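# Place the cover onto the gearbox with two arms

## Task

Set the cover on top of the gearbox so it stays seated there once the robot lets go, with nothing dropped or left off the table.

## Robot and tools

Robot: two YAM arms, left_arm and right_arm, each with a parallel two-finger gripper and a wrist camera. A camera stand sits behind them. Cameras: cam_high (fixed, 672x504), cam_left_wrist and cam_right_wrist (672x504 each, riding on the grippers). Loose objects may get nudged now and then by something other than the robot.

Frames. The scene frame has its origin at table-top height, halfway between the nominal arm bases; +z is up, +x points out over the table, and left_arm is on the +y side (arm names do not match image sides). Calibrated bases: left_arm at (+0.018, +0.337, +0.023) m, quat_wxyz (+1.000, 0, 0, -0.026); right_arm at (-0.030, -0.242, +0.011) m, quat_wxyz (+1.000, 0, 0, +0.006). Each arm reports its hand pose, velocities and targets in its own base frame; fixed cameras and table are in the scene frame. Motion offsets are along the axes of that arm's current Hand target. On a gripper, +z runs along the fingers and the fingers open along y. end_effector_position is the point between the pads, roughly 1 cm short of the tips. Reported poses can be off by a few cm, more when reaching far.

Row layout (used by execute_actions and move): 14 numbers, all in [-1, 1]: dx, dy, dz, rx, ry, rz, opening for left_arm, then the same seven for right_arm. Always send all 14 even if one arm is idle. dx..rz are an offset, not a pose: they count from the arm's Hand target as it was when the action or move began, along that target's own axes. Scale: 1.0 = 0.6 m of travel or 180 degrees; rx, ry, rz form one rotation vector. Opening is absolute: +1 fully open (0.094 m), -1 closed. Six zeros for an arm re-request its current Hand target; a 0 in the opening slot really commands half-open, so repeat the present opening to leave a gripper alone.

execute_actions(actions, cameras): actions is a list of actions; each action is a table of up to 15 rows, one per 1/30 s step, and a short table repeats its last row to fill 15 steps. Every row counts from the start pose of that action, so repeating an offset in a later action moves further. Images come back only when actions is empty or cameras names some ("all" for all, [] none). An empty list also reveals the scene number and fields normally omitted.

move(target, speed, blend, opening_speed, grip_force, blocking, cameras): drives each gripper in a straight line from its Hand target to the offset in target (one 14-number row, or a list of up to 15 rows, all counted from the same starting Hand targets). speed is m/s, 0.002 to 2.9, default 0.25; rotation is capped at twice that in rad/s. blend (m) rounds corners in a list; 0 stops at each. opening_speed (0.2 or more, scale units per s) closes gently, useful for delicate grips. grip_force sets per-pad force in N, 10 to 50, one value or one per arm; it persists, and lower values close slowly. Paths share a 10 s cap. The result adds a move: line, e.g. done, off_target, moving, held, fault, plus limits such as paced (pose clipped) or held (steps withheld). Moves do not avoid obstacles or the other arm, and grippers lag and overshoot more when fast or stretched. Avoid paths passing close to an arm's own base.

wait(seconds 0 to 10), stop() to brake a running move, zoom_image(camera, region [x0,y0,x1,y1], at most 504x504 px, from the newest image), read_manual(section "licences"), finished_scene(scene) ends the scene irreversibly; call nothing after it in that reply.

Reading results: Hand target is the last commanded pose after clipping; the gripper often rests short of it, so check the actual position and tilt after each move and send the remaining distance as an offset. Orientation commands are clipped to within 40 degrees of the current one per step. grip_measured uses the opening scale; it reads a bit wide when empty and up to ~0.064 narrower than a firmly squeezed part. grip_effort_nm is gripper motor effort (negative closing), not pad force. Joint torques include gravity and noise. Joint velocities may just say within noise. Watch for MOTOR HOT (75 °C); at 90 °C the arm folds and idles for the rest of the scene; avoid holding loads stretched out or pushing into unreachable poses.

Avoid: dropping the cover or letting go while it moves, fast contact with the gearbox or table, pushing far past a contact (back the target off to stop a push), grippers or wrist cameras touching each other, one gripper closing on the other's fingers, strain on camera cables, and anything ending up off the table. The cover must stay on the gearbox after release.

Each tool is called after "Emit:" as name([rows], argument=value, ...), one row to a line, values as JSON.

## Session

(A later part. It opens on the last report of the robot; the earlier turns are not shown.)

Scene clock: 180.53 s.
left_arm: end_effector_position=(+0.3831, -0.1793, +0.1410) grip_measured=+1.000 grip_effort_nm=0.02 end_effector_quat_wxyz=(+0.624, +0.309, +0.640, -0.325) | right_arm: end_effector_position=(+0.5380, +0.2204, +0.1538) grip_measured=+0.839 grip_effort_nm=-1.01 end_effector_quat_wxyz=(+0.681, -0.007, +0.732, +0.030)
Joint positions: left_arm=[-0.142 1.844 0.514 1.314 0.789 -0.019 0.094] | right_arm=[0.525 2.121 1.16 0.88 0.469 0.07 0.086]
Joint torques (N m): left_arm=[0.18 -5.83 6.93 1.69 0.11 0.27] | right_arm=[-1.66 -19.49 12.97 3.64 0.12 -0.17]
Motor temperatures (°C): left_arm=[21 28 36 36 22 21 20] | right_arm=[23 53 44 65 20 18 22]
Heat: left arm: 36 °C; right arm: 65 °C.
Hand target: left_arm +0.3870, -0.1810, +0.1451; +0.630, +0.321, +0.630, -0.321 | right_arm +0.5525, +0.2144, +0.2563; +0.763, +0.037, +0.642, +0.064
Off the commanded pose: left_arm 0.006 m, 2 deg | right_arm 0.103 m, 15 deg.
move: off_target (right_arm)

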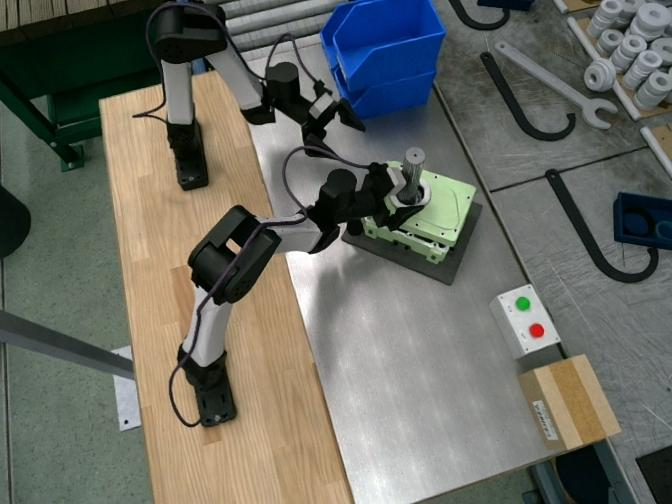

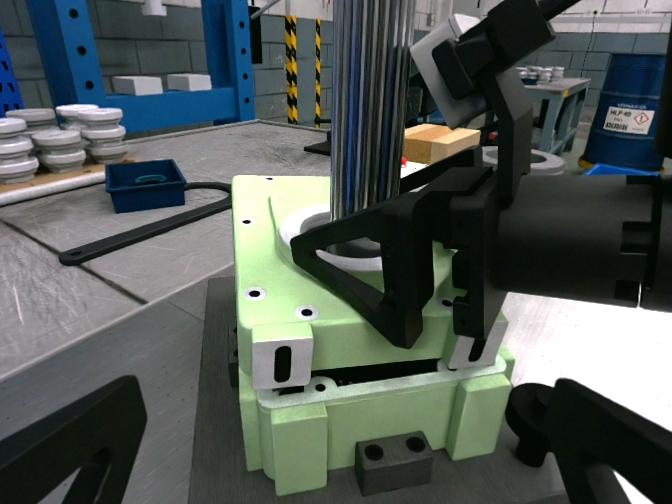

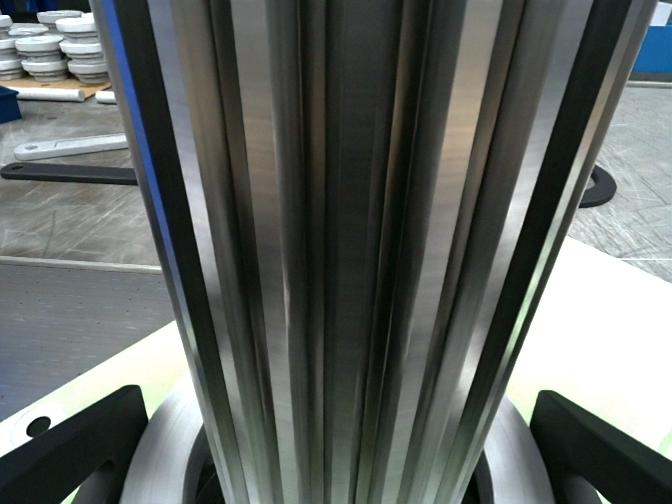

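Emit:
move(target=[0,0,0,0,0,0,1,0,0,0,0,0.0194,0,0.6], speed=0.08, cameras=["cam_high", "cam_right_wrist", "cam_left_wrist"])

Emit:
zoom_image(camera="cam_left_wrist", region=[220, 260, 556, 456])

Emit:
zoom_image(camera="cam_high", region=[350, 140, 490, 280])

Emit:
zoom_image(camera="cam_right_wrist", region=[84, 350, 588, 504])

Scene clock: 182.47 s.
left_arm: end_effector_position=(+0.3831, -0.1793, +0.1410) grip_measured=+1.000 grip_effort_nm=0.02 end_effector_quat_wxyz=(+0.624, +0.309, +0.640, -0.325) | right_arm: end_effector_position=(+0.5384, +0.2172, +0.1510) grip_measured=+0.839 grip_effort_nm=-1.01 end_effector_quat_wxyz=(+0.658, -0.008, +0.752, +0.031)
Joint positions: left_arm=[-0.142 1.844 0.514 1.314 0.789 -0.019 0.094] | right_arm=[0.515 2.089 1.173 0.769 0.452 0.101 0.086]
Joint torques (N m): left_arm=[0.18 -5.81 6.98 1.68 0.11 0.27] | right_arm=[-1.05 -20.14 13.08 3.55 0.26 -0.13]
Motor temperatures (°C): left_arm=[21 28 36 36 22 21 20] | right_arm=[23 54 44 64 20 18 22]
Heat: left arm: 36 °C; right arm: 64 °C.
Hand target: left_arm +0.3870, -0.1810, +0.1451; +0.630, +0.321, +0.630, -0.321 | right_arm +0.5525, +0.2145, +0.2560; +0.743, +0.035, +0.665, +0.065
Off the commanded pose: left_arm 0.006 m, 2 deg | right_arm 0.106 m, 15 deg.
move: off_target (right_arm)

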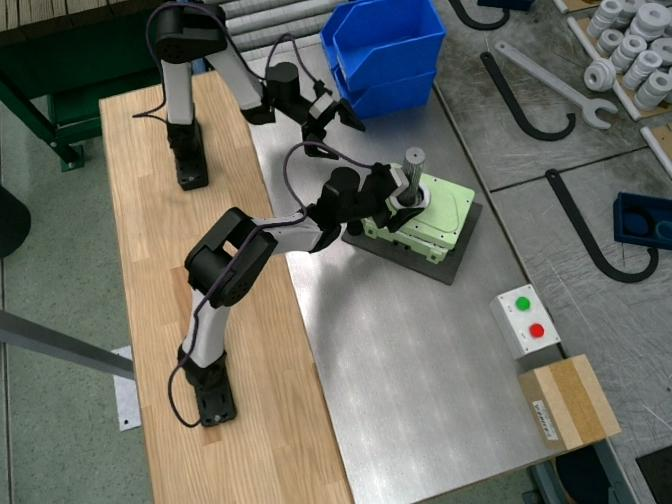

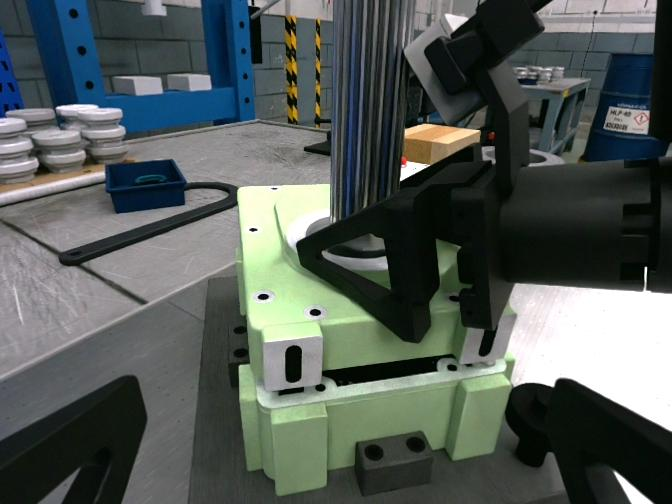

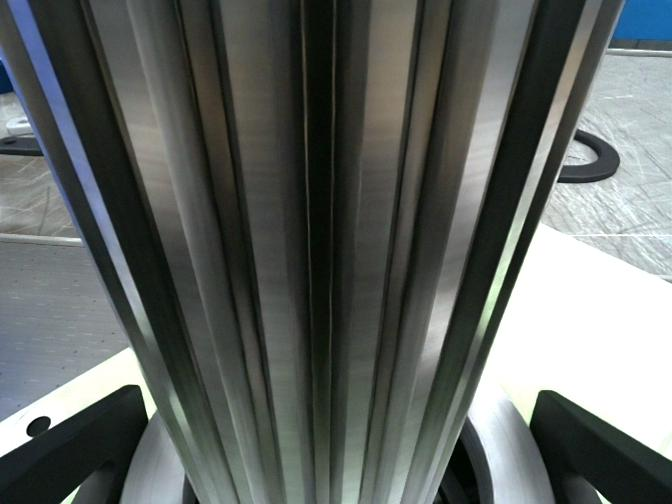

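Scaled by 1.500 from the camera's 672x504 image, which has a finer 960x720 frame.

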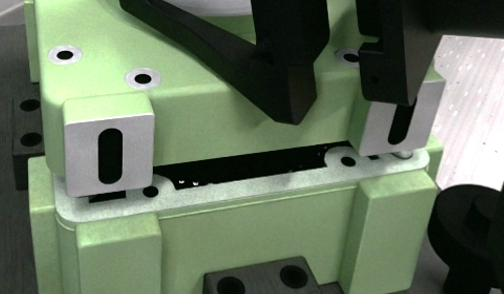

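Scaled by 3.600 from the camera's 672x504 image, which has a finer 960x720 frame.

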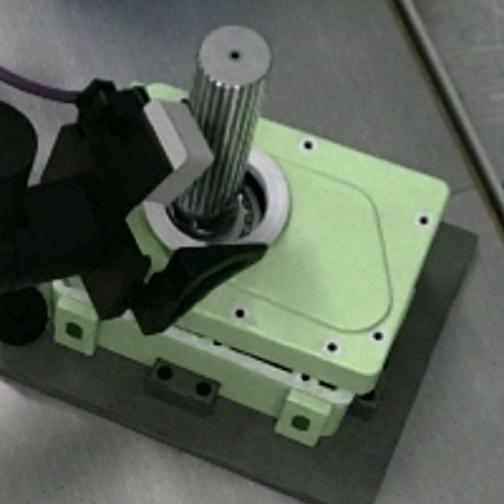

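Scaled by 1.000.

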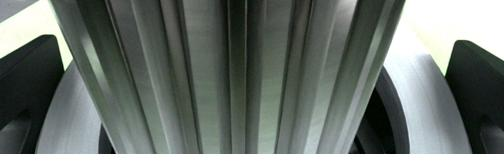

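Emit:
move(target=[0,0,0,0,0,0,1,0.0014,0.0231,-0.0158,0,0,0,0.6], speed=0.05, cameras=["cam_high", "cam_right_wrist", "cam_left_wrist"])

Emit:
zoom_image(camera="cam_left_wrist", region=[220, 260, 556, 456])

Emit:
zoom_image(camera="cam_high", region=[350, 140, 490, 280])

Emit:
zoom_image(camera="cam_right_wrist", region=[84, 350, 588, 504])

Scene clock: 185.57 s.
left_arm: end_effector_position=(+0.3831, -0.1793, +0.1410) grip_measured=+1.000 grip_effort_nm=0.02 end_effector_quat_wxyz=(+0.624, +0.309, +0.640, -0.325) | right_arm: end_effector_position=(+0.5341, +0.2221, +0.1506) grip_measured=+0.839 grip_effort_nm=-1.01 end_effector_quat_wxyz=(+0.655, -0.004, +0.755, +0.029)
Joint positions: left_arm=[-0.142 1.844 0.514 1.314 0.789 -0.019 0.094] | right_arm=[0.533 2.084 1.173 0.754 0.477 0.112 0.086]
Joint torques (N m): left_arm=[0.14 -5.78 6.93 1.67 0.1 0.28] | right_arm=[0.47 -20.16 12.55 3.68 0.41 -0.23]
Motor temperatures (°C): left_arm=[21 28 36 36 22 21 20] | right_arm=[23 54 45 64 20 18 22]
Heat: left arm: 36 °C; right arm: 64 °C.
Hand target: left_arm +0.3870, -0.1810, +0.1451; +0.630, +0.321, +0.630, -0.321 | right_arm +0.5424, +0.2280, +0.2562; +0.743, +0.036, +0.665, +0.065
Off the commanded pose: left_arm 0.006 m, 2 deg | right_arm 0.106 m, 16 deg.
move: off_target (right_arm)

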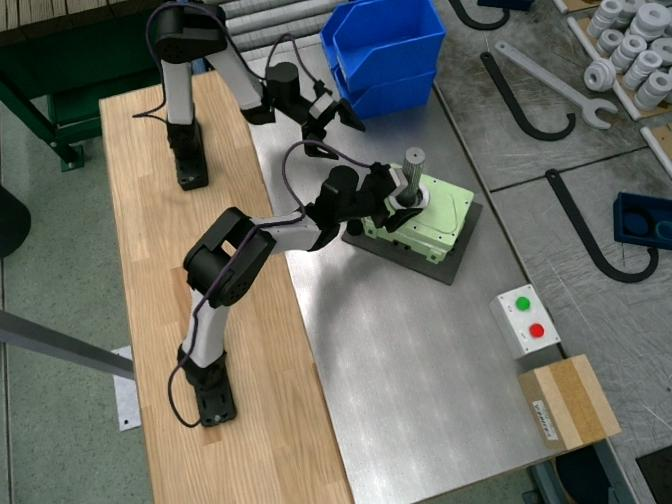

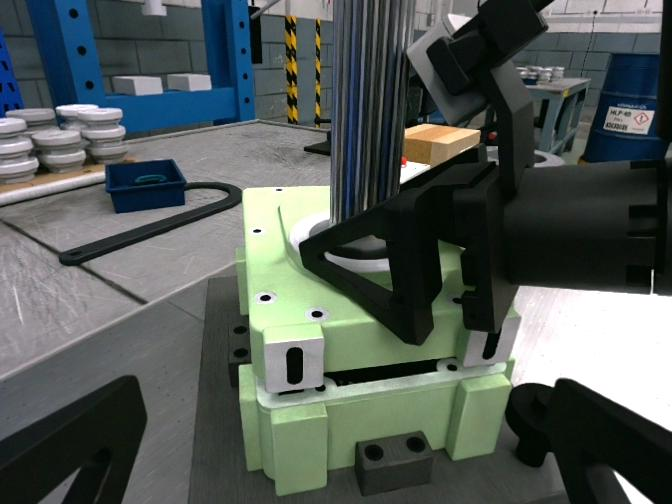

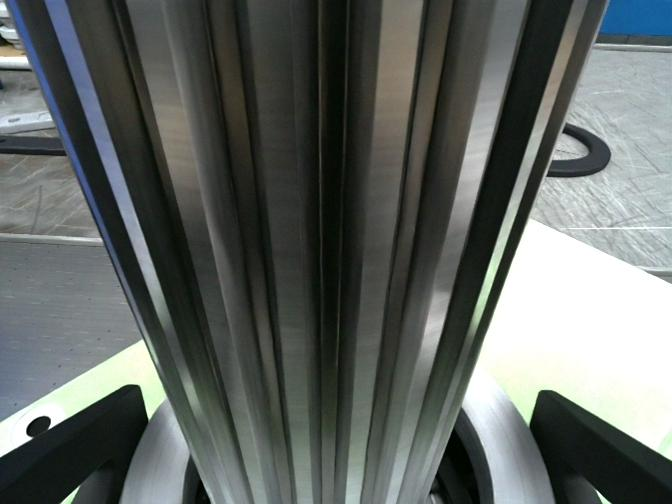

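Scaled by 1.500 from the camera's 672x504 image, which has a finer 960x720 frame.

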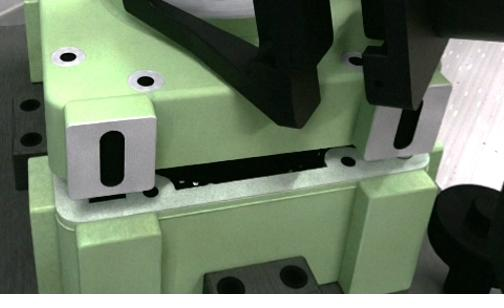

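Scaled by 3.600 from the camera's 672x504 image, which has a finer 960x720 frame.

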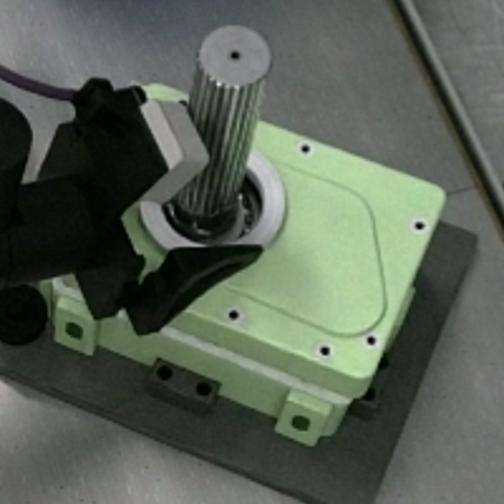

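Scaled by 1.000.

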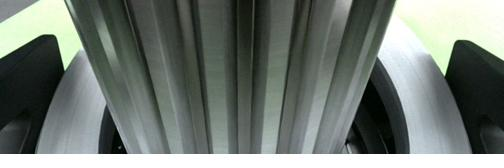

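Emit:
zoom_image(camera="cam_high", region=[260, 90, 420, 250])

Emit:
zoom_image(camera="cam_right_wrist", region=[100, 380, 580, 504])

Scaled by 3.150 from the camera's 672x504 image, which has a finer 960x720 frame.

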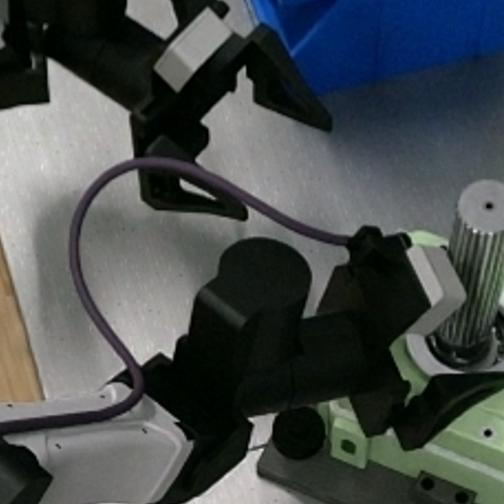

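Scaled by 1.050 from the camera's 672x504 image, which has a finer 960x720 frame.

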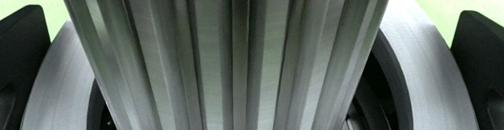

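Emit:
move(target=[0,0,0,0,0,0,1,0.0014,0.0099,0.00034,0,0,0,0.6], speed=0.05, cameras=["cam_high", "cam_right_wrist", "cam_left_wrist"])

Emit:
zoom_image(camera="cam_high", region=[350, 140, 490, 280])

Emit:
zoom_image(camera="cam_left_wrist", region=[220, 260, 556, 456])

Scene clock: 190.17 s.
left_arm: end_effector_position=(+0.3831, -0.1793, +0.1410) grip_measured=+1.000 grip_effort_nm=0.02 end_effector_quat_wxyz=(+0.624, +0.309, +0.640, -0.325) | right_arm: end_effector_position=(+0.5305, +0.2281, +0.1498) grip_measured=+0.839 grip_effort_nm=-1.01 end_effector_quat_wxyz=(+0.653, -0.006, +0.757, +0.027)
Joint positions: left_arm=[-0.142 1.844 0.514 1.314 0.789 -0.019 0.094] | right_arm=[0.549 2.083 1.176 0.74 0.494 0.112 0.086]
Joint torques (N m): left_arm=[0.13 -5.78 6.94 1.67 0.11 0.28] | right_arm=[0.2 -19.54 13.05 3.8 0.38 -0.27]
Motor temperatures (°C): left_arm=[21 28 36 36 22 21 20] | right_arm=[23 55 46 63 20 18 22]
Heat: left arm: 36 °C; right arm: 63 °C.
Hand target: left_arm +0.3870, -0.1810, +0.1451; +0.630, +0.321, +0.630, -0.321 | right_arm +0.5424, +0.2340, +0.2563; +0.743, +0.035, +0.665, +0.065
Off the commanded pose: left_arm 0.006 m, 2 deg | right_arm 0.107 m, 16 deg.
move: off_target (right_arm)

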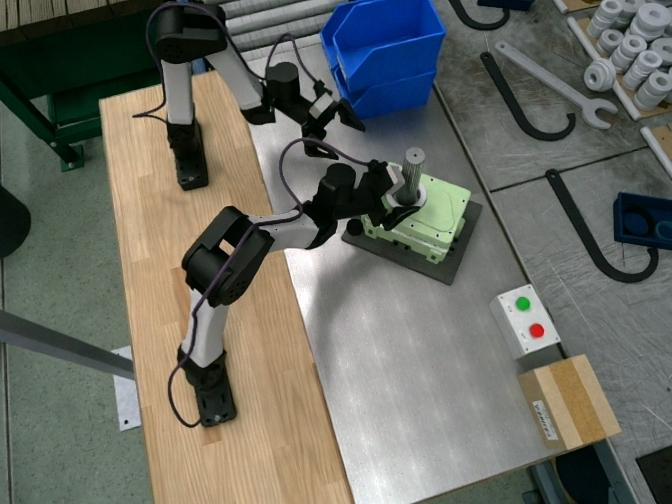

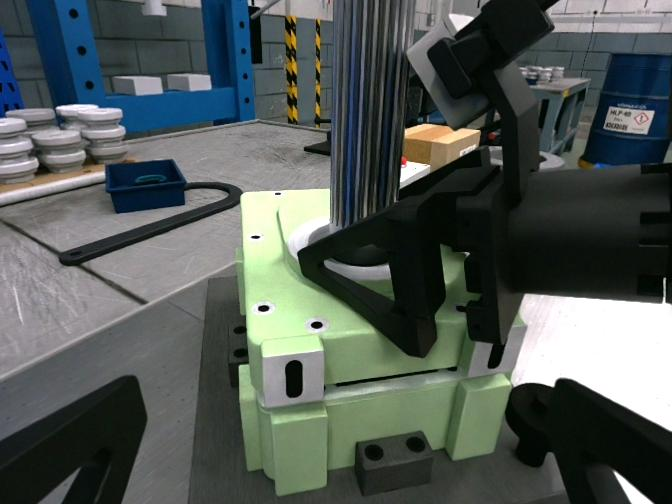

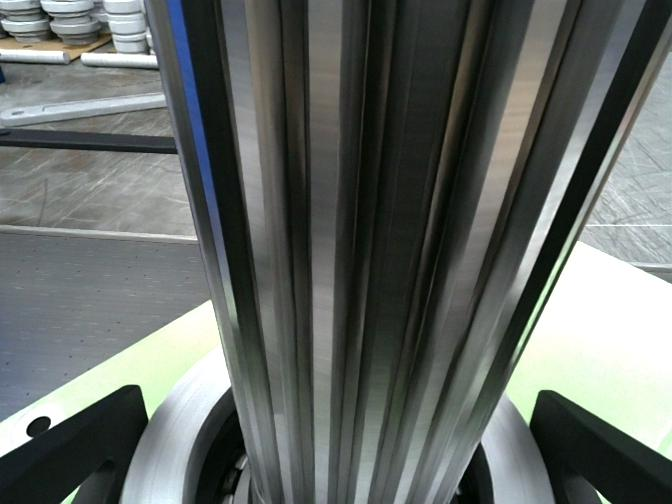

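Scaled by 3.600 from the camera's 672x504 image, which has a finer 960x720 frame.

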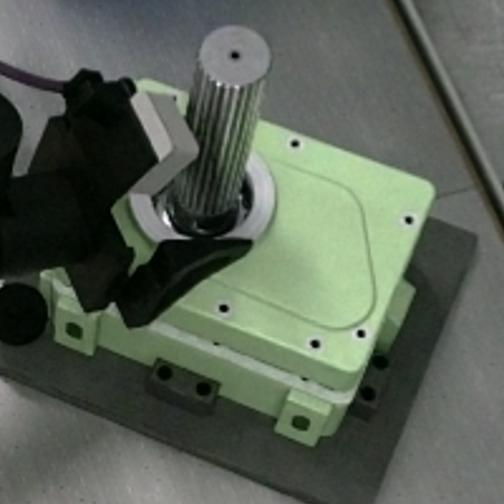

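Scaled by 1.500 from the camera's 672x504 image, which has a finer 960x720 frame.

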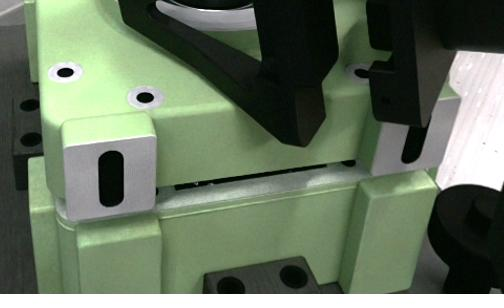

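Emit:
move(target=[0,0,0,0,0,0,1,-0.0021,-0.0210,0.0079,0,0,0,0.6], speed=0.05, cameras=["cam_high", "cam_right_wrist", "cam_left_wrist"])

Emit:
zoom_image(camera="cam_high", region=[350, 140, 490, 280])

Emit:
zoom_image(camera="cam_left_wrist", region=[220, 260, 556, 456])

Emit:
zoom_image(camera="cam_right_wrist", region=[84, 350, 588, 504])

Scene clock: 193.30 s.
left_arm: end_effector_position=(+0.3831, -0.1793, +0.1410) grip_measured=+1.000 grip_effort_nm=0.02 end_effector_quat_wxyz=(+0.624, +0.309, +0.640, -0.325) | right_arm: end_effector_position=(+0.5326, +0.2240, +0.1497) grip_measured=+0.839 grip_effort_nm=-1.01 end_effector_quat_wxyz=(+0.652, -0.006, +0.758, +0.025)
Joint positions: left_arm=[-0.142 1.844 0.514 1.314 0.789 -0.019 0.094] | right_arm=[0.539 2.082 1.176 0.738 0.487 0.109 0.086]
Joint torques (N m): left_arm=[0.14 -5.82 6.94 1.67 0.12 0.28] | right_arm=[-1.37 -19.99 12.18 3.87 0.12 -0.24]
Motor temperatures (°C): left_arm=[21 28 36 36 22 21 20] | right_arm=[23 56 45 62 20 18 22]
Heat: left arm: 36 °C; right arm: 62 °C.
Hand target: left_arm +0.3870, -0.1810, +0.1451; +0.630, +0.321, +0.630, -0.321 | right_arm +0.5476, +0.2215, +0.2562; +0.743, +0.036, +0.665, +0.065
Off the commanded pose: left_arm 0.006 m, 2 deg | right_arm 0.108 m, 16 deg.
move: off_target (right_arm)

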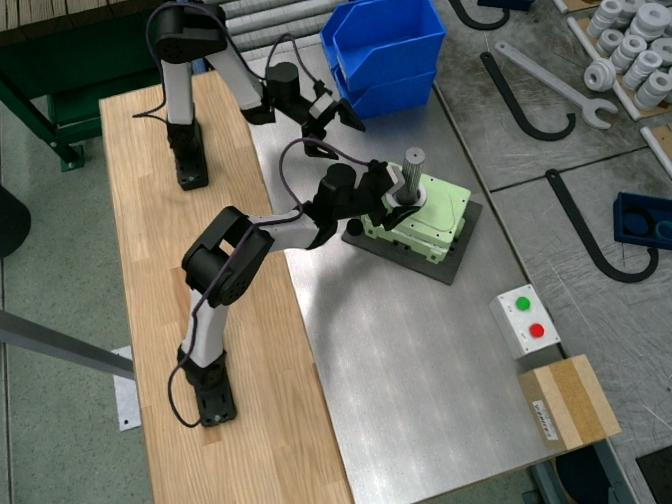

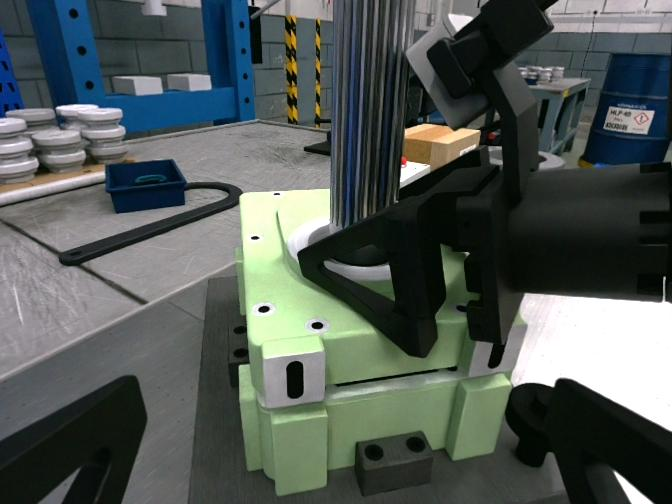

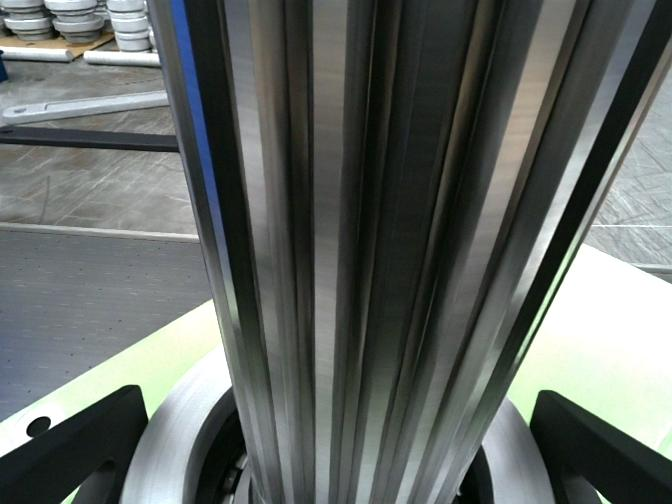

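Scaled by 3.600 from the camera's 672x504 image, which has a finer 960x720 frame.

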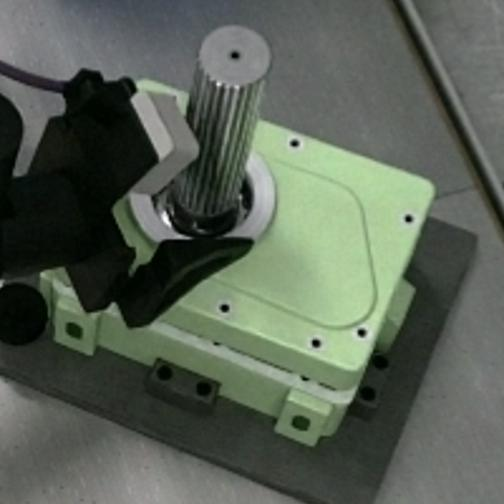

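Scaled by 1.500 from the camera's 672x504 image, which has a finer 960x720 frame.

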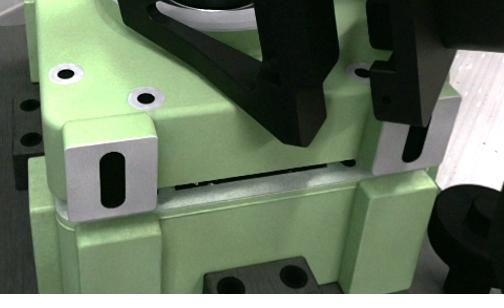

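Scaled by 1.000.

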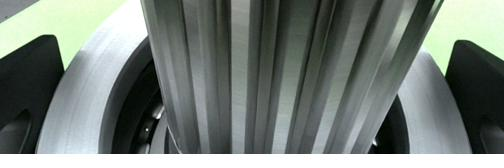

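Emit:
move(target=[0,0,0,0,0,0,1,-0.0007,-0.0067,0.0024,0,0,0,0.6], speed=0.03, cameras=["cam_high", "cam_right_wrist", "cam_left_wrist"])

Emit:
zoom_image(camera="cam_high", region=[350, 140, 490, 280])

Emit:
zoom_image(camera="cam_right_wrist", region=[84, 350, 588, 504])

Scene clock: 196.13 s.
left_arm: end_effector_position=(+0.3831, -0.1793, +0.1410) grip_measured=+1.000 grip_effort_nm=0.02 end_effector_quat_wxyz=(+0.624, +0.309, +0.640, -0.325) | right_arm: end_effector_position=(+0.5330, +0.2218, +0.1468) grip_measured=+0.839 grip_effort_nm=-1.01 end_effector_quat_wxyz=(+0.646, -0.010, +0.762, +0.026)
Joint positions: left_arm=[-0.142 1.844 0.514 1.314 0.789 -0.019 0.094] | right_arm=[0.532 2.078 1.173 0.721 0.472 0.111 0.086]
Joint torques (N m): left_arm=[0.17 -5.83 6.94 1.68 0.11 0.29] | right_arm=[-1.52 -20.08 11.9 4.04 0.2 -0.25]
Motor temperatures (°C): left_arm=[21 28 36 36 22 21 20] | right_arm=[23 57 45 62 20 18 22]
Heat: left arm: 36 °C; right arm: 62 °C.
Hand target: left_arm +0.3870, -0.1810, +0.1451; +0.630, +0.321, +0.630, -0.321 | right_arm +0.5492, +0.2175, +0.2562; +0.743, +0.035, +0.665, +0.065
Off the commanded pose: left_arm 0.006 m, 2 deg | right_arm 0.111 m, 17 deg.
move: off_target (right_arm)

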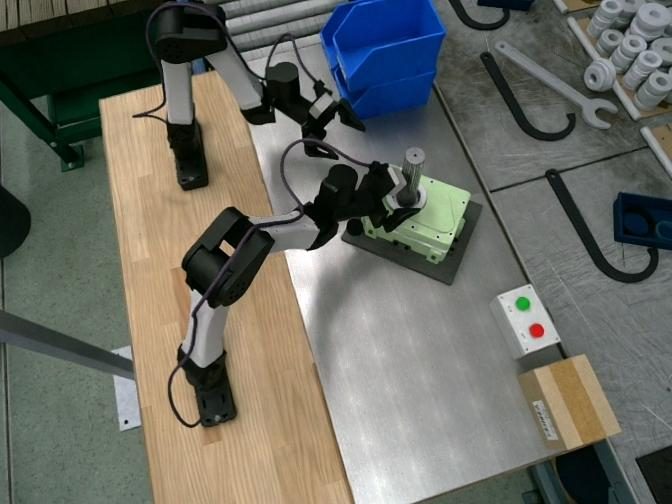

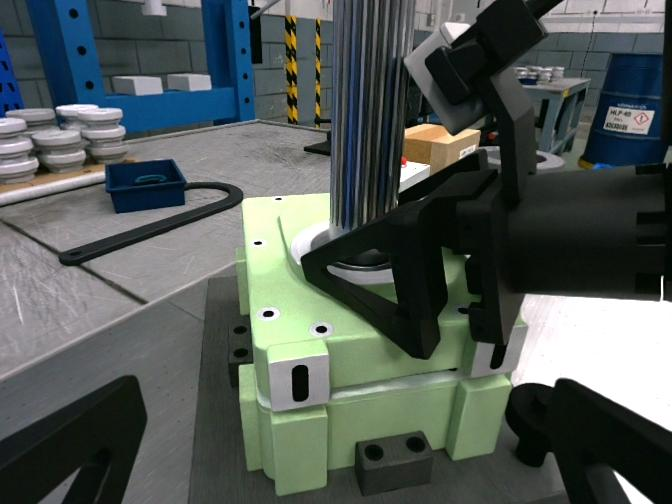

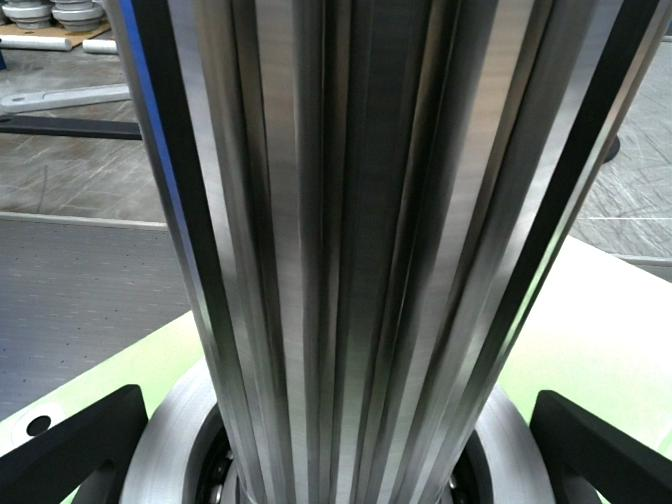

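Scaled by 3.600 from the camera's 672x504 image, which has a finer 960x720 frame.

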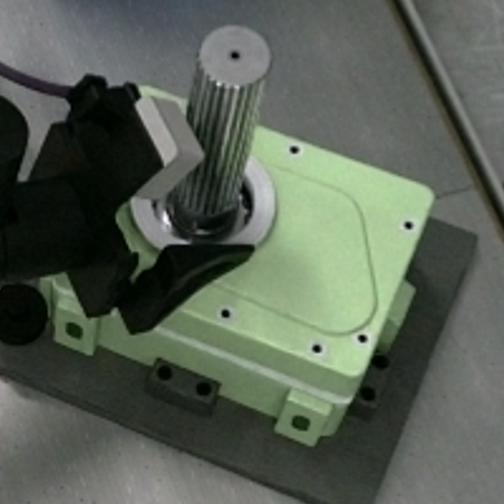

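Scaled by 1.000.

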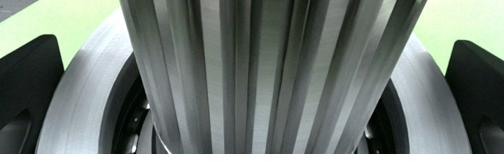

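Emit:
zoom_image(camera="cam_left_wrist", region=[220, 300, 556, 496])

Emit:
zoom_image(camera="cam_left_wrist", region=[390, 320, 550, 440])

Emit:
zoom_image(camera="cam_left_wrist", region=[230, 340, 390, 460])

Scaled by 1.500 from the camera's 672x504 image, which has a finer 960x720 frame.

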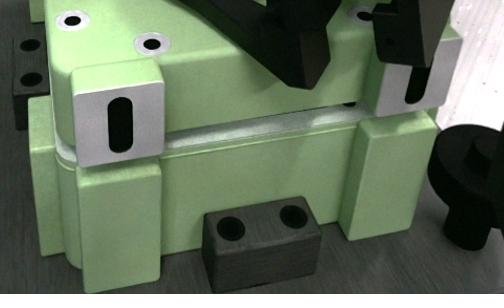

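Scaled by 3.150 from the camera's 672x504 image, which has a finer 960x720 frame.

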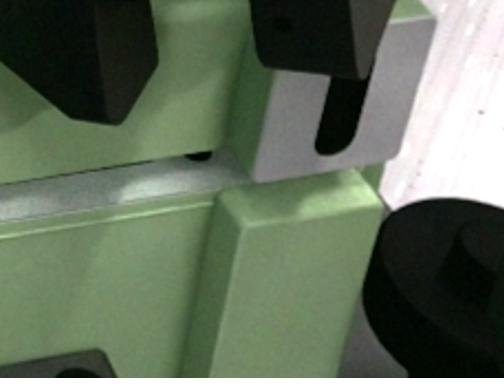

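Scaled by 3.150 from the camera's 672x504 image, which has a finer 960x720 frame.

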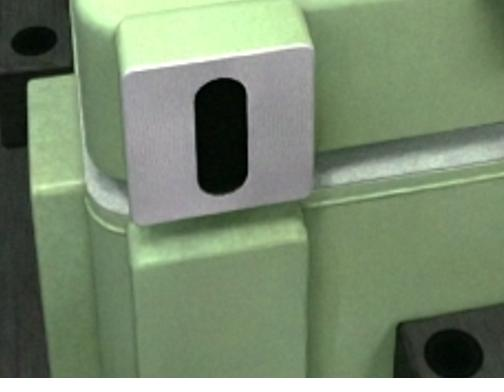

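Emit:
move(target=[0,0,0,0,0,0,1,0.1713,-0.0249,-0.0442,0.0008,0.1194,-0.0444,0.6], speed=0.08, cameras=["cam_high", "cam_right_wrist", "cam_left_wrist"])

Emit:
zoom_image(camera="cam_high", region=[350, 140, 490, 280])

Emit:
zoom_image(camera="cam_left_wrist", region=[220, 300, 556, 496])

Emit:
zoom_image(camera="cam_right_wrist", region=[84, 350, 588, 504])

Scene clock: 203.27 s.
left_arm: end_effector_position=(+0.3831, -0.1793, +0.1410) grip_measured=+1.000 grip_effort_nm=0.02 end_effector_quat_wxyz=(+0.624, +0.309, +0.640, -0.325) | right_arm: end_effector_position=(+0.5321, +0.2215, +0.1407) grip_measured=+0.839 grip_effort_nm=-1.01 end_effector_quat_wxyz=(+0.628, -0.012, +0.778, +0.029)
Joint positions: left_arm=[-0.142 1.844 0.514 1.314 0.789 -0.019 0.094] | right_arm=[0.528 2.066 1.183 0.646 0.456 0.136 0.086]
Joint torques (N m): left_arm=[0.16 -5.81 6.97 1.67 0.12 0.28] | right_arm=[-1.31 -15.72 10.33 0.85 -0.1 -0.11]
Motor temperatures (°C): left_arm=[21 28 36 36 22 21 20] | right_arm=[23 58 46 61 20 18 22]
Heat: left arm: 36 °C; right arm: 61 °C.
Hand target: left_arm +0.3870, -0.1810, +0.1451; +0.630, +0.321, +0.630, -0.321 | right_arm +0.5347, +0.2165, +0.1500; +0.609, -0.022, +0.793, +0.018
Off the commanded pose: left_arm 0.006 m, 2 deg | right_arm 0.011 m, 3 deg.
move: off_target (right_arm)

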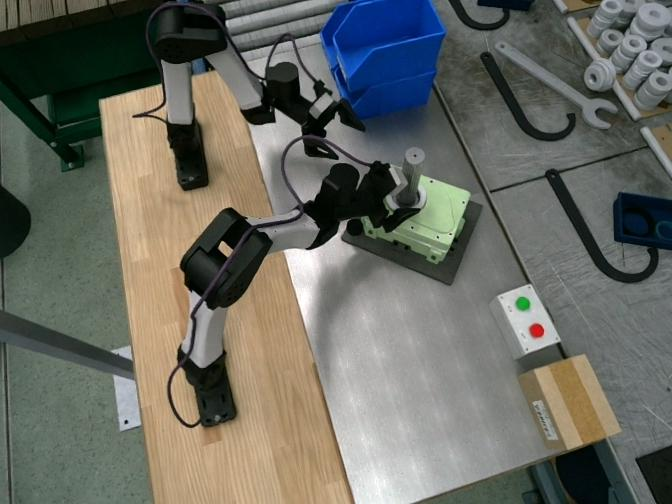

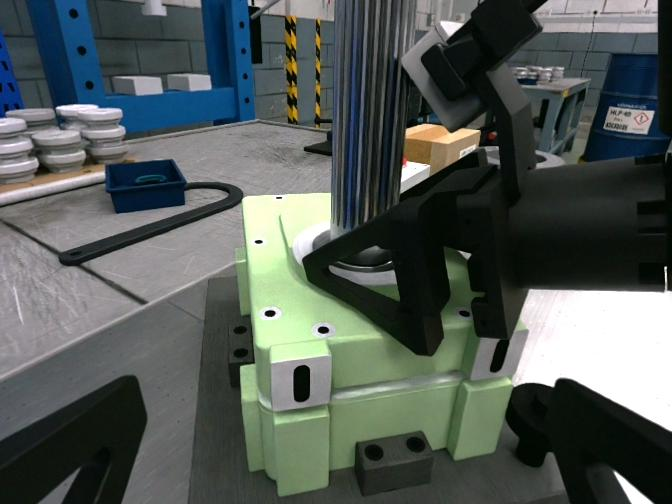

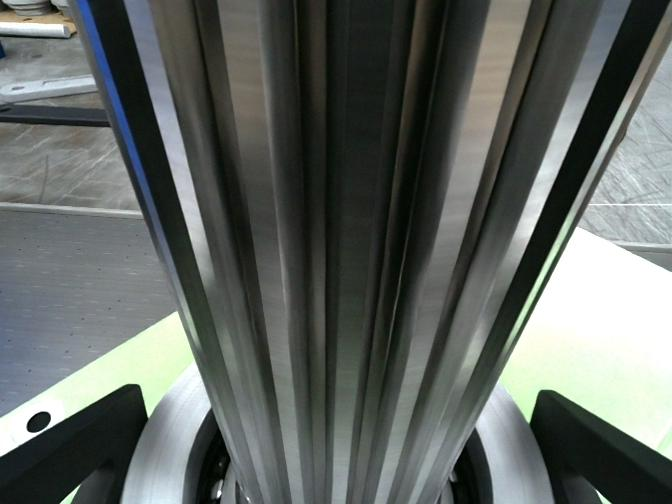

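Scaled by 3.600 from the camera's 672x504 image, which has a finer 960x720 frame.

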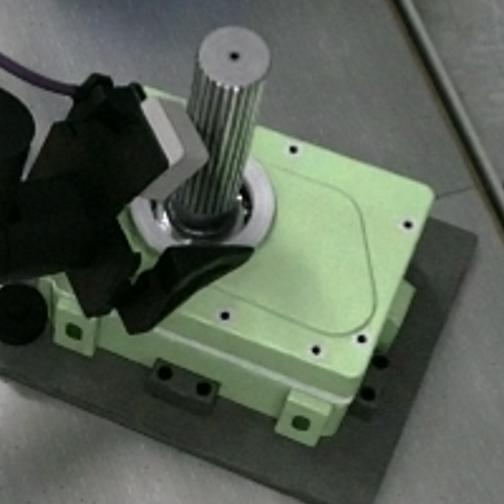

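Scaled by 1.500 from the camera's 672x504 image, which has a finer 960x720 frame.

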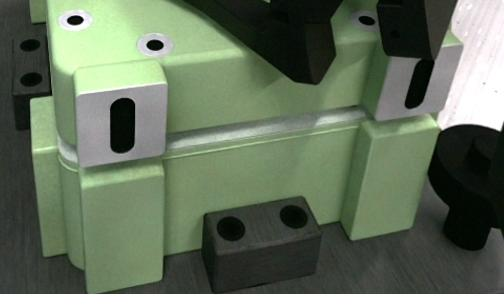

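Scaled by 1.000.

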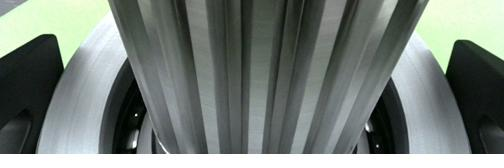

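Emit:
zoom_image(camera="cam_left_wrist", region=[390, 320, 550, 440])

Emit:
zoom_image(camera="cam_left_wrist", region=[230, 340, 390, 460])

Scaled by 3.150 from the camera's 672x504 image, which has a finer 960x720 frame.

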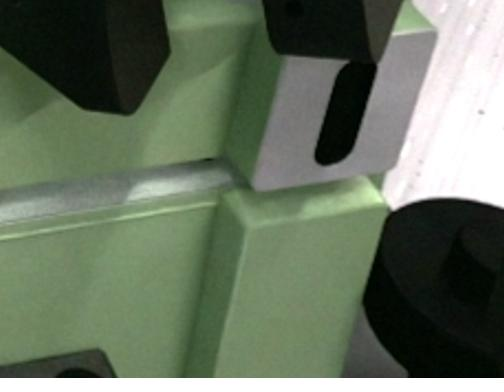

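Scaled by 3.150 from the camera's 672x504 image, which has a finer 960x720 frame.

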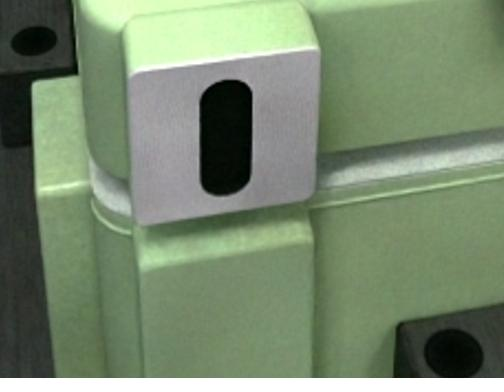

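Emit:
move(target=[0,0,0,0,0,0,1,-0.0728,-0.0186,0.0140,0,0,0,0.6], speed=0.05, cameras=["cam_high", "cam_right_wrist", "cam_left_wrist"])

Emit:
zoom_image(camera="cam_high", region=[350, 140, 490, 280])

Emit:
zoom_image(camera="cam_left_wrist", region=[220, 300, 556, 496])

Emit:
zoom_image(camera="cam_right_wrist", region=[84, 350, 588, 504])

Scene clock: 206.80 s.
left_arm: end_effector_position=(+0.3831, -0.1793, +0.1410) grip_measured=+1.000 grip_effort_nm=0.02 end_effector_quat_wxyz=(+0.624, +0.309, +0.640, -0.325) | right_arm: end_effector_position=(+0.5352, +0.2232, +0.1439) grip_measured=+0.839 grip_effort_nm=-1.01 end_effector_quat_wxyz=(+0.619, -0.017, +0.785, +0.022)
Joint positions: left_arm=[-0.142 1.844 0.514 1.314 0.789 -0.019 0.094] | right_arm=[0.528 2.062 1.221 0.577 0.457 0.133 0.086]
Joint torques (N m): left_arm=[0.16 -5.83 6.94 1.68 0.1 0.28] | right_arm=[-4.51 -19.41 16.54 0.3 -0.52 -0.27]
Motor temperatures (°C): left_arm=[21 28 36 36 22 21 20] | right_arm=[23 58 46 58 20 18 22]
Heat: left arm: 36 °C; right arm: 58 °C.
Hand target: left_arm +0.3870, -0.1810, +0.1451; +0.630, +0.321, +0.630, -0.321 | right_arm +0.5546, +0.2066, +0.1902; +0.609, -0.022, +0.793, +0.018
Off the commanded pose: left_arm 0.006 m, 2 deg | right_arm 0.053 m, 2 deg.
move: off_target (right_arm)

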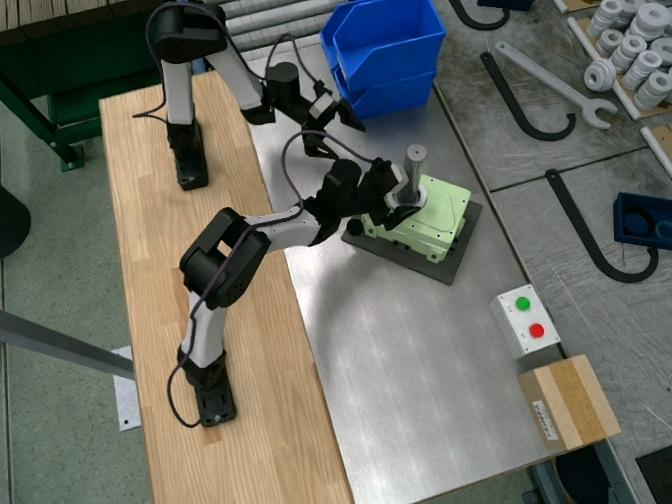

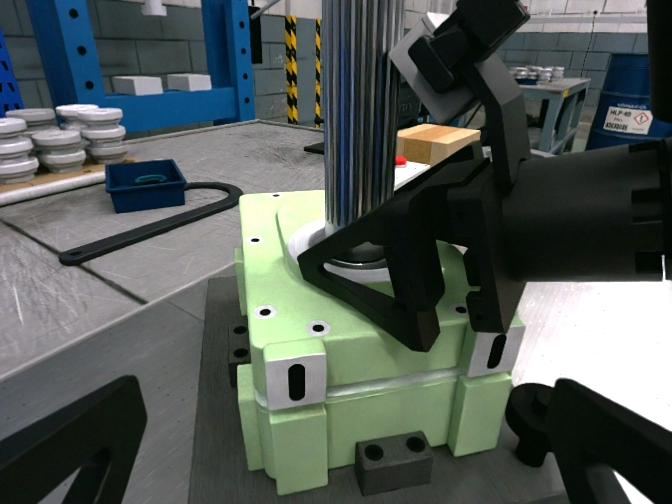

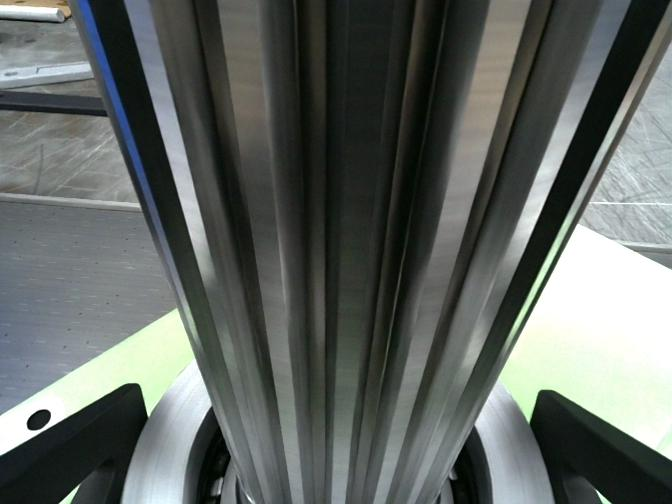

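Scaled by 3.600 from the camera's 672x504 image, which has a finer 960x720 frame.

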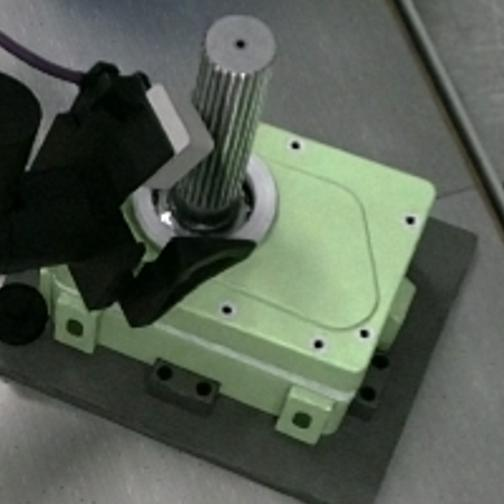

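Scaled by 1.500 from the camera's 672x504 image, which has a finer 960x720 frame.

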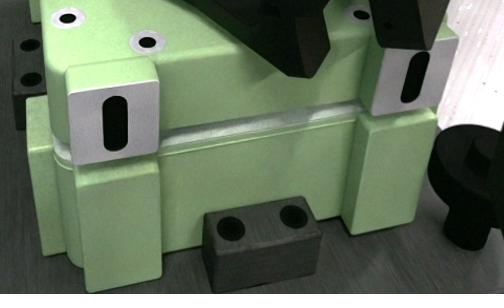

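Scaled by 1.000.

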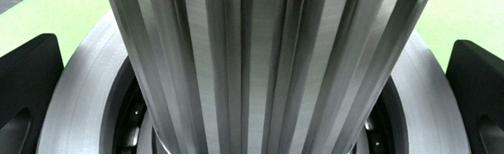

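Emit:
move(target=[0,0,0,0,0,0,1,0.1138,0.0243,-0.0046,0,0,0,0.6], speed=0.06, cameras=["cam_high", "cam_right_wrist", "cam_left_wrist"])

Emit:
zoom_image(camera="cam_high", region=[350, 140, 490, 280])

Emit:
zoom_image(camera="cam_left_wrist", region=[220, 300, 556, 496])

Scene clock: 210.00 s.
left_arm: end_effector_position=(+0.3831, -0.1793, +0.1410) grip_measured=+1.000 grip_effort_nm=0.02 end_effector_quat_wxyz=(+0.624, +0.309, +0.640, -0.325) | right_arm: end_effector_position=(+0.5330, +0.2222, +0.1409) grip_measured=+0.839 grip_effort_nm=-1.01 end_effector_quat_wxyz=(+0.629, -0.008, +0.777, +0.028)
Joint positions: left_arm=[-0.142 1.844 0.514 1.314 0.789 -0.019 0.094] | right_arm=[0.53 2.071 1.19 0.646 0.464 0.141 0.086]
Joint torques (N m): left_arm=[0.17 -5.83 6.93 1.67 0.11 0.28] | right_arm=[-0.87 -10.7 7.36 1.64 -0.11 -0.09]
Motor temperatures (°C): left_arm=[21 28 36 36 22 21 20] | right_arm=[23 57 46 56 20 18 22]
Heat: left arm: 36 °C; right arm: 57 °C.
Hand target: left_arm +0.3870, -0.1810, +0.1451; +0.630, +0.321, +0.630, -0.321 | right_arm +0.5336, +0.2200, +0.1249; +0.609, -0.022, +0.793, +0.018
Off the commanded pose: left_arm 0.006 m, 2 deg | right_arm 0.016 m, 3 deg.
move: off_target (right_arm)

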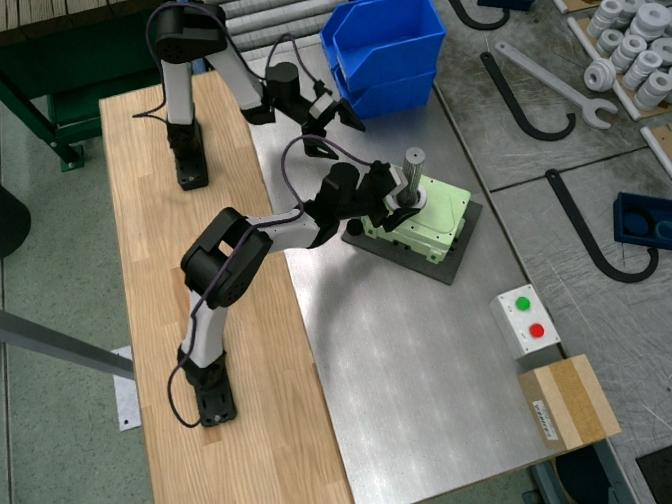

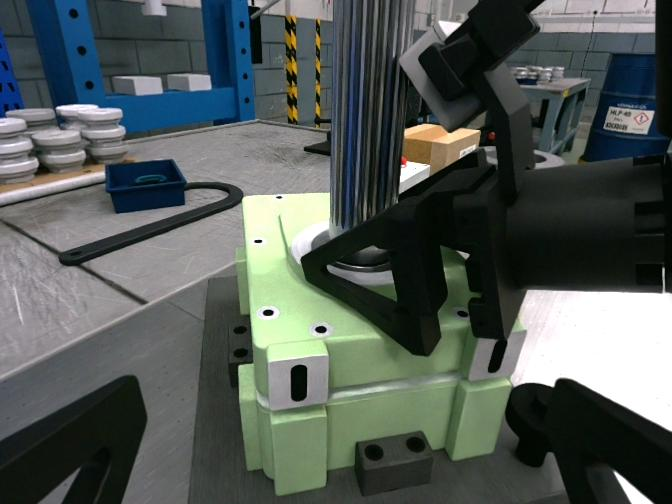

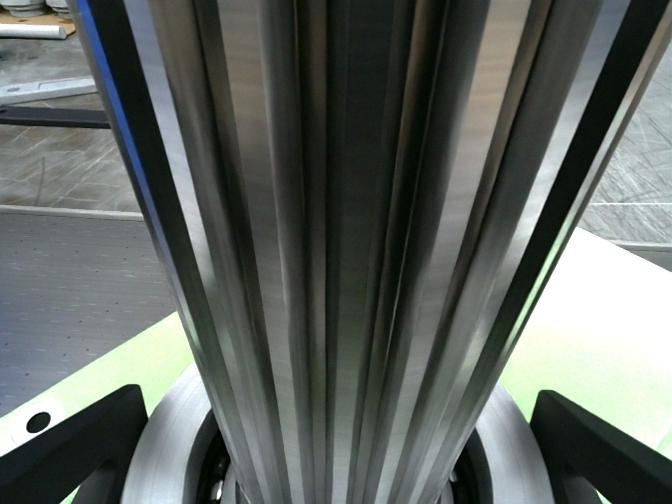

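Scaled by 3.600 from the camera's 672x504 image, which has a finer 960x720 frame.

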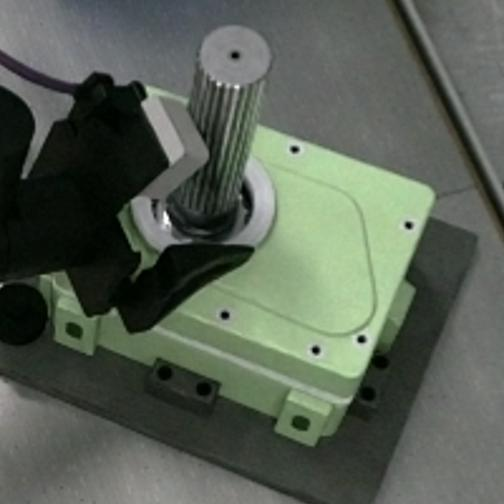

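Scaled by 1.500 from the camera's 672x504 image, which has a finer 960x720 frame.

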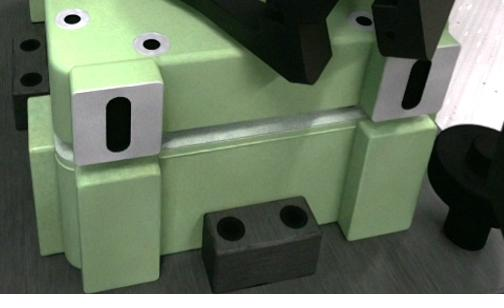

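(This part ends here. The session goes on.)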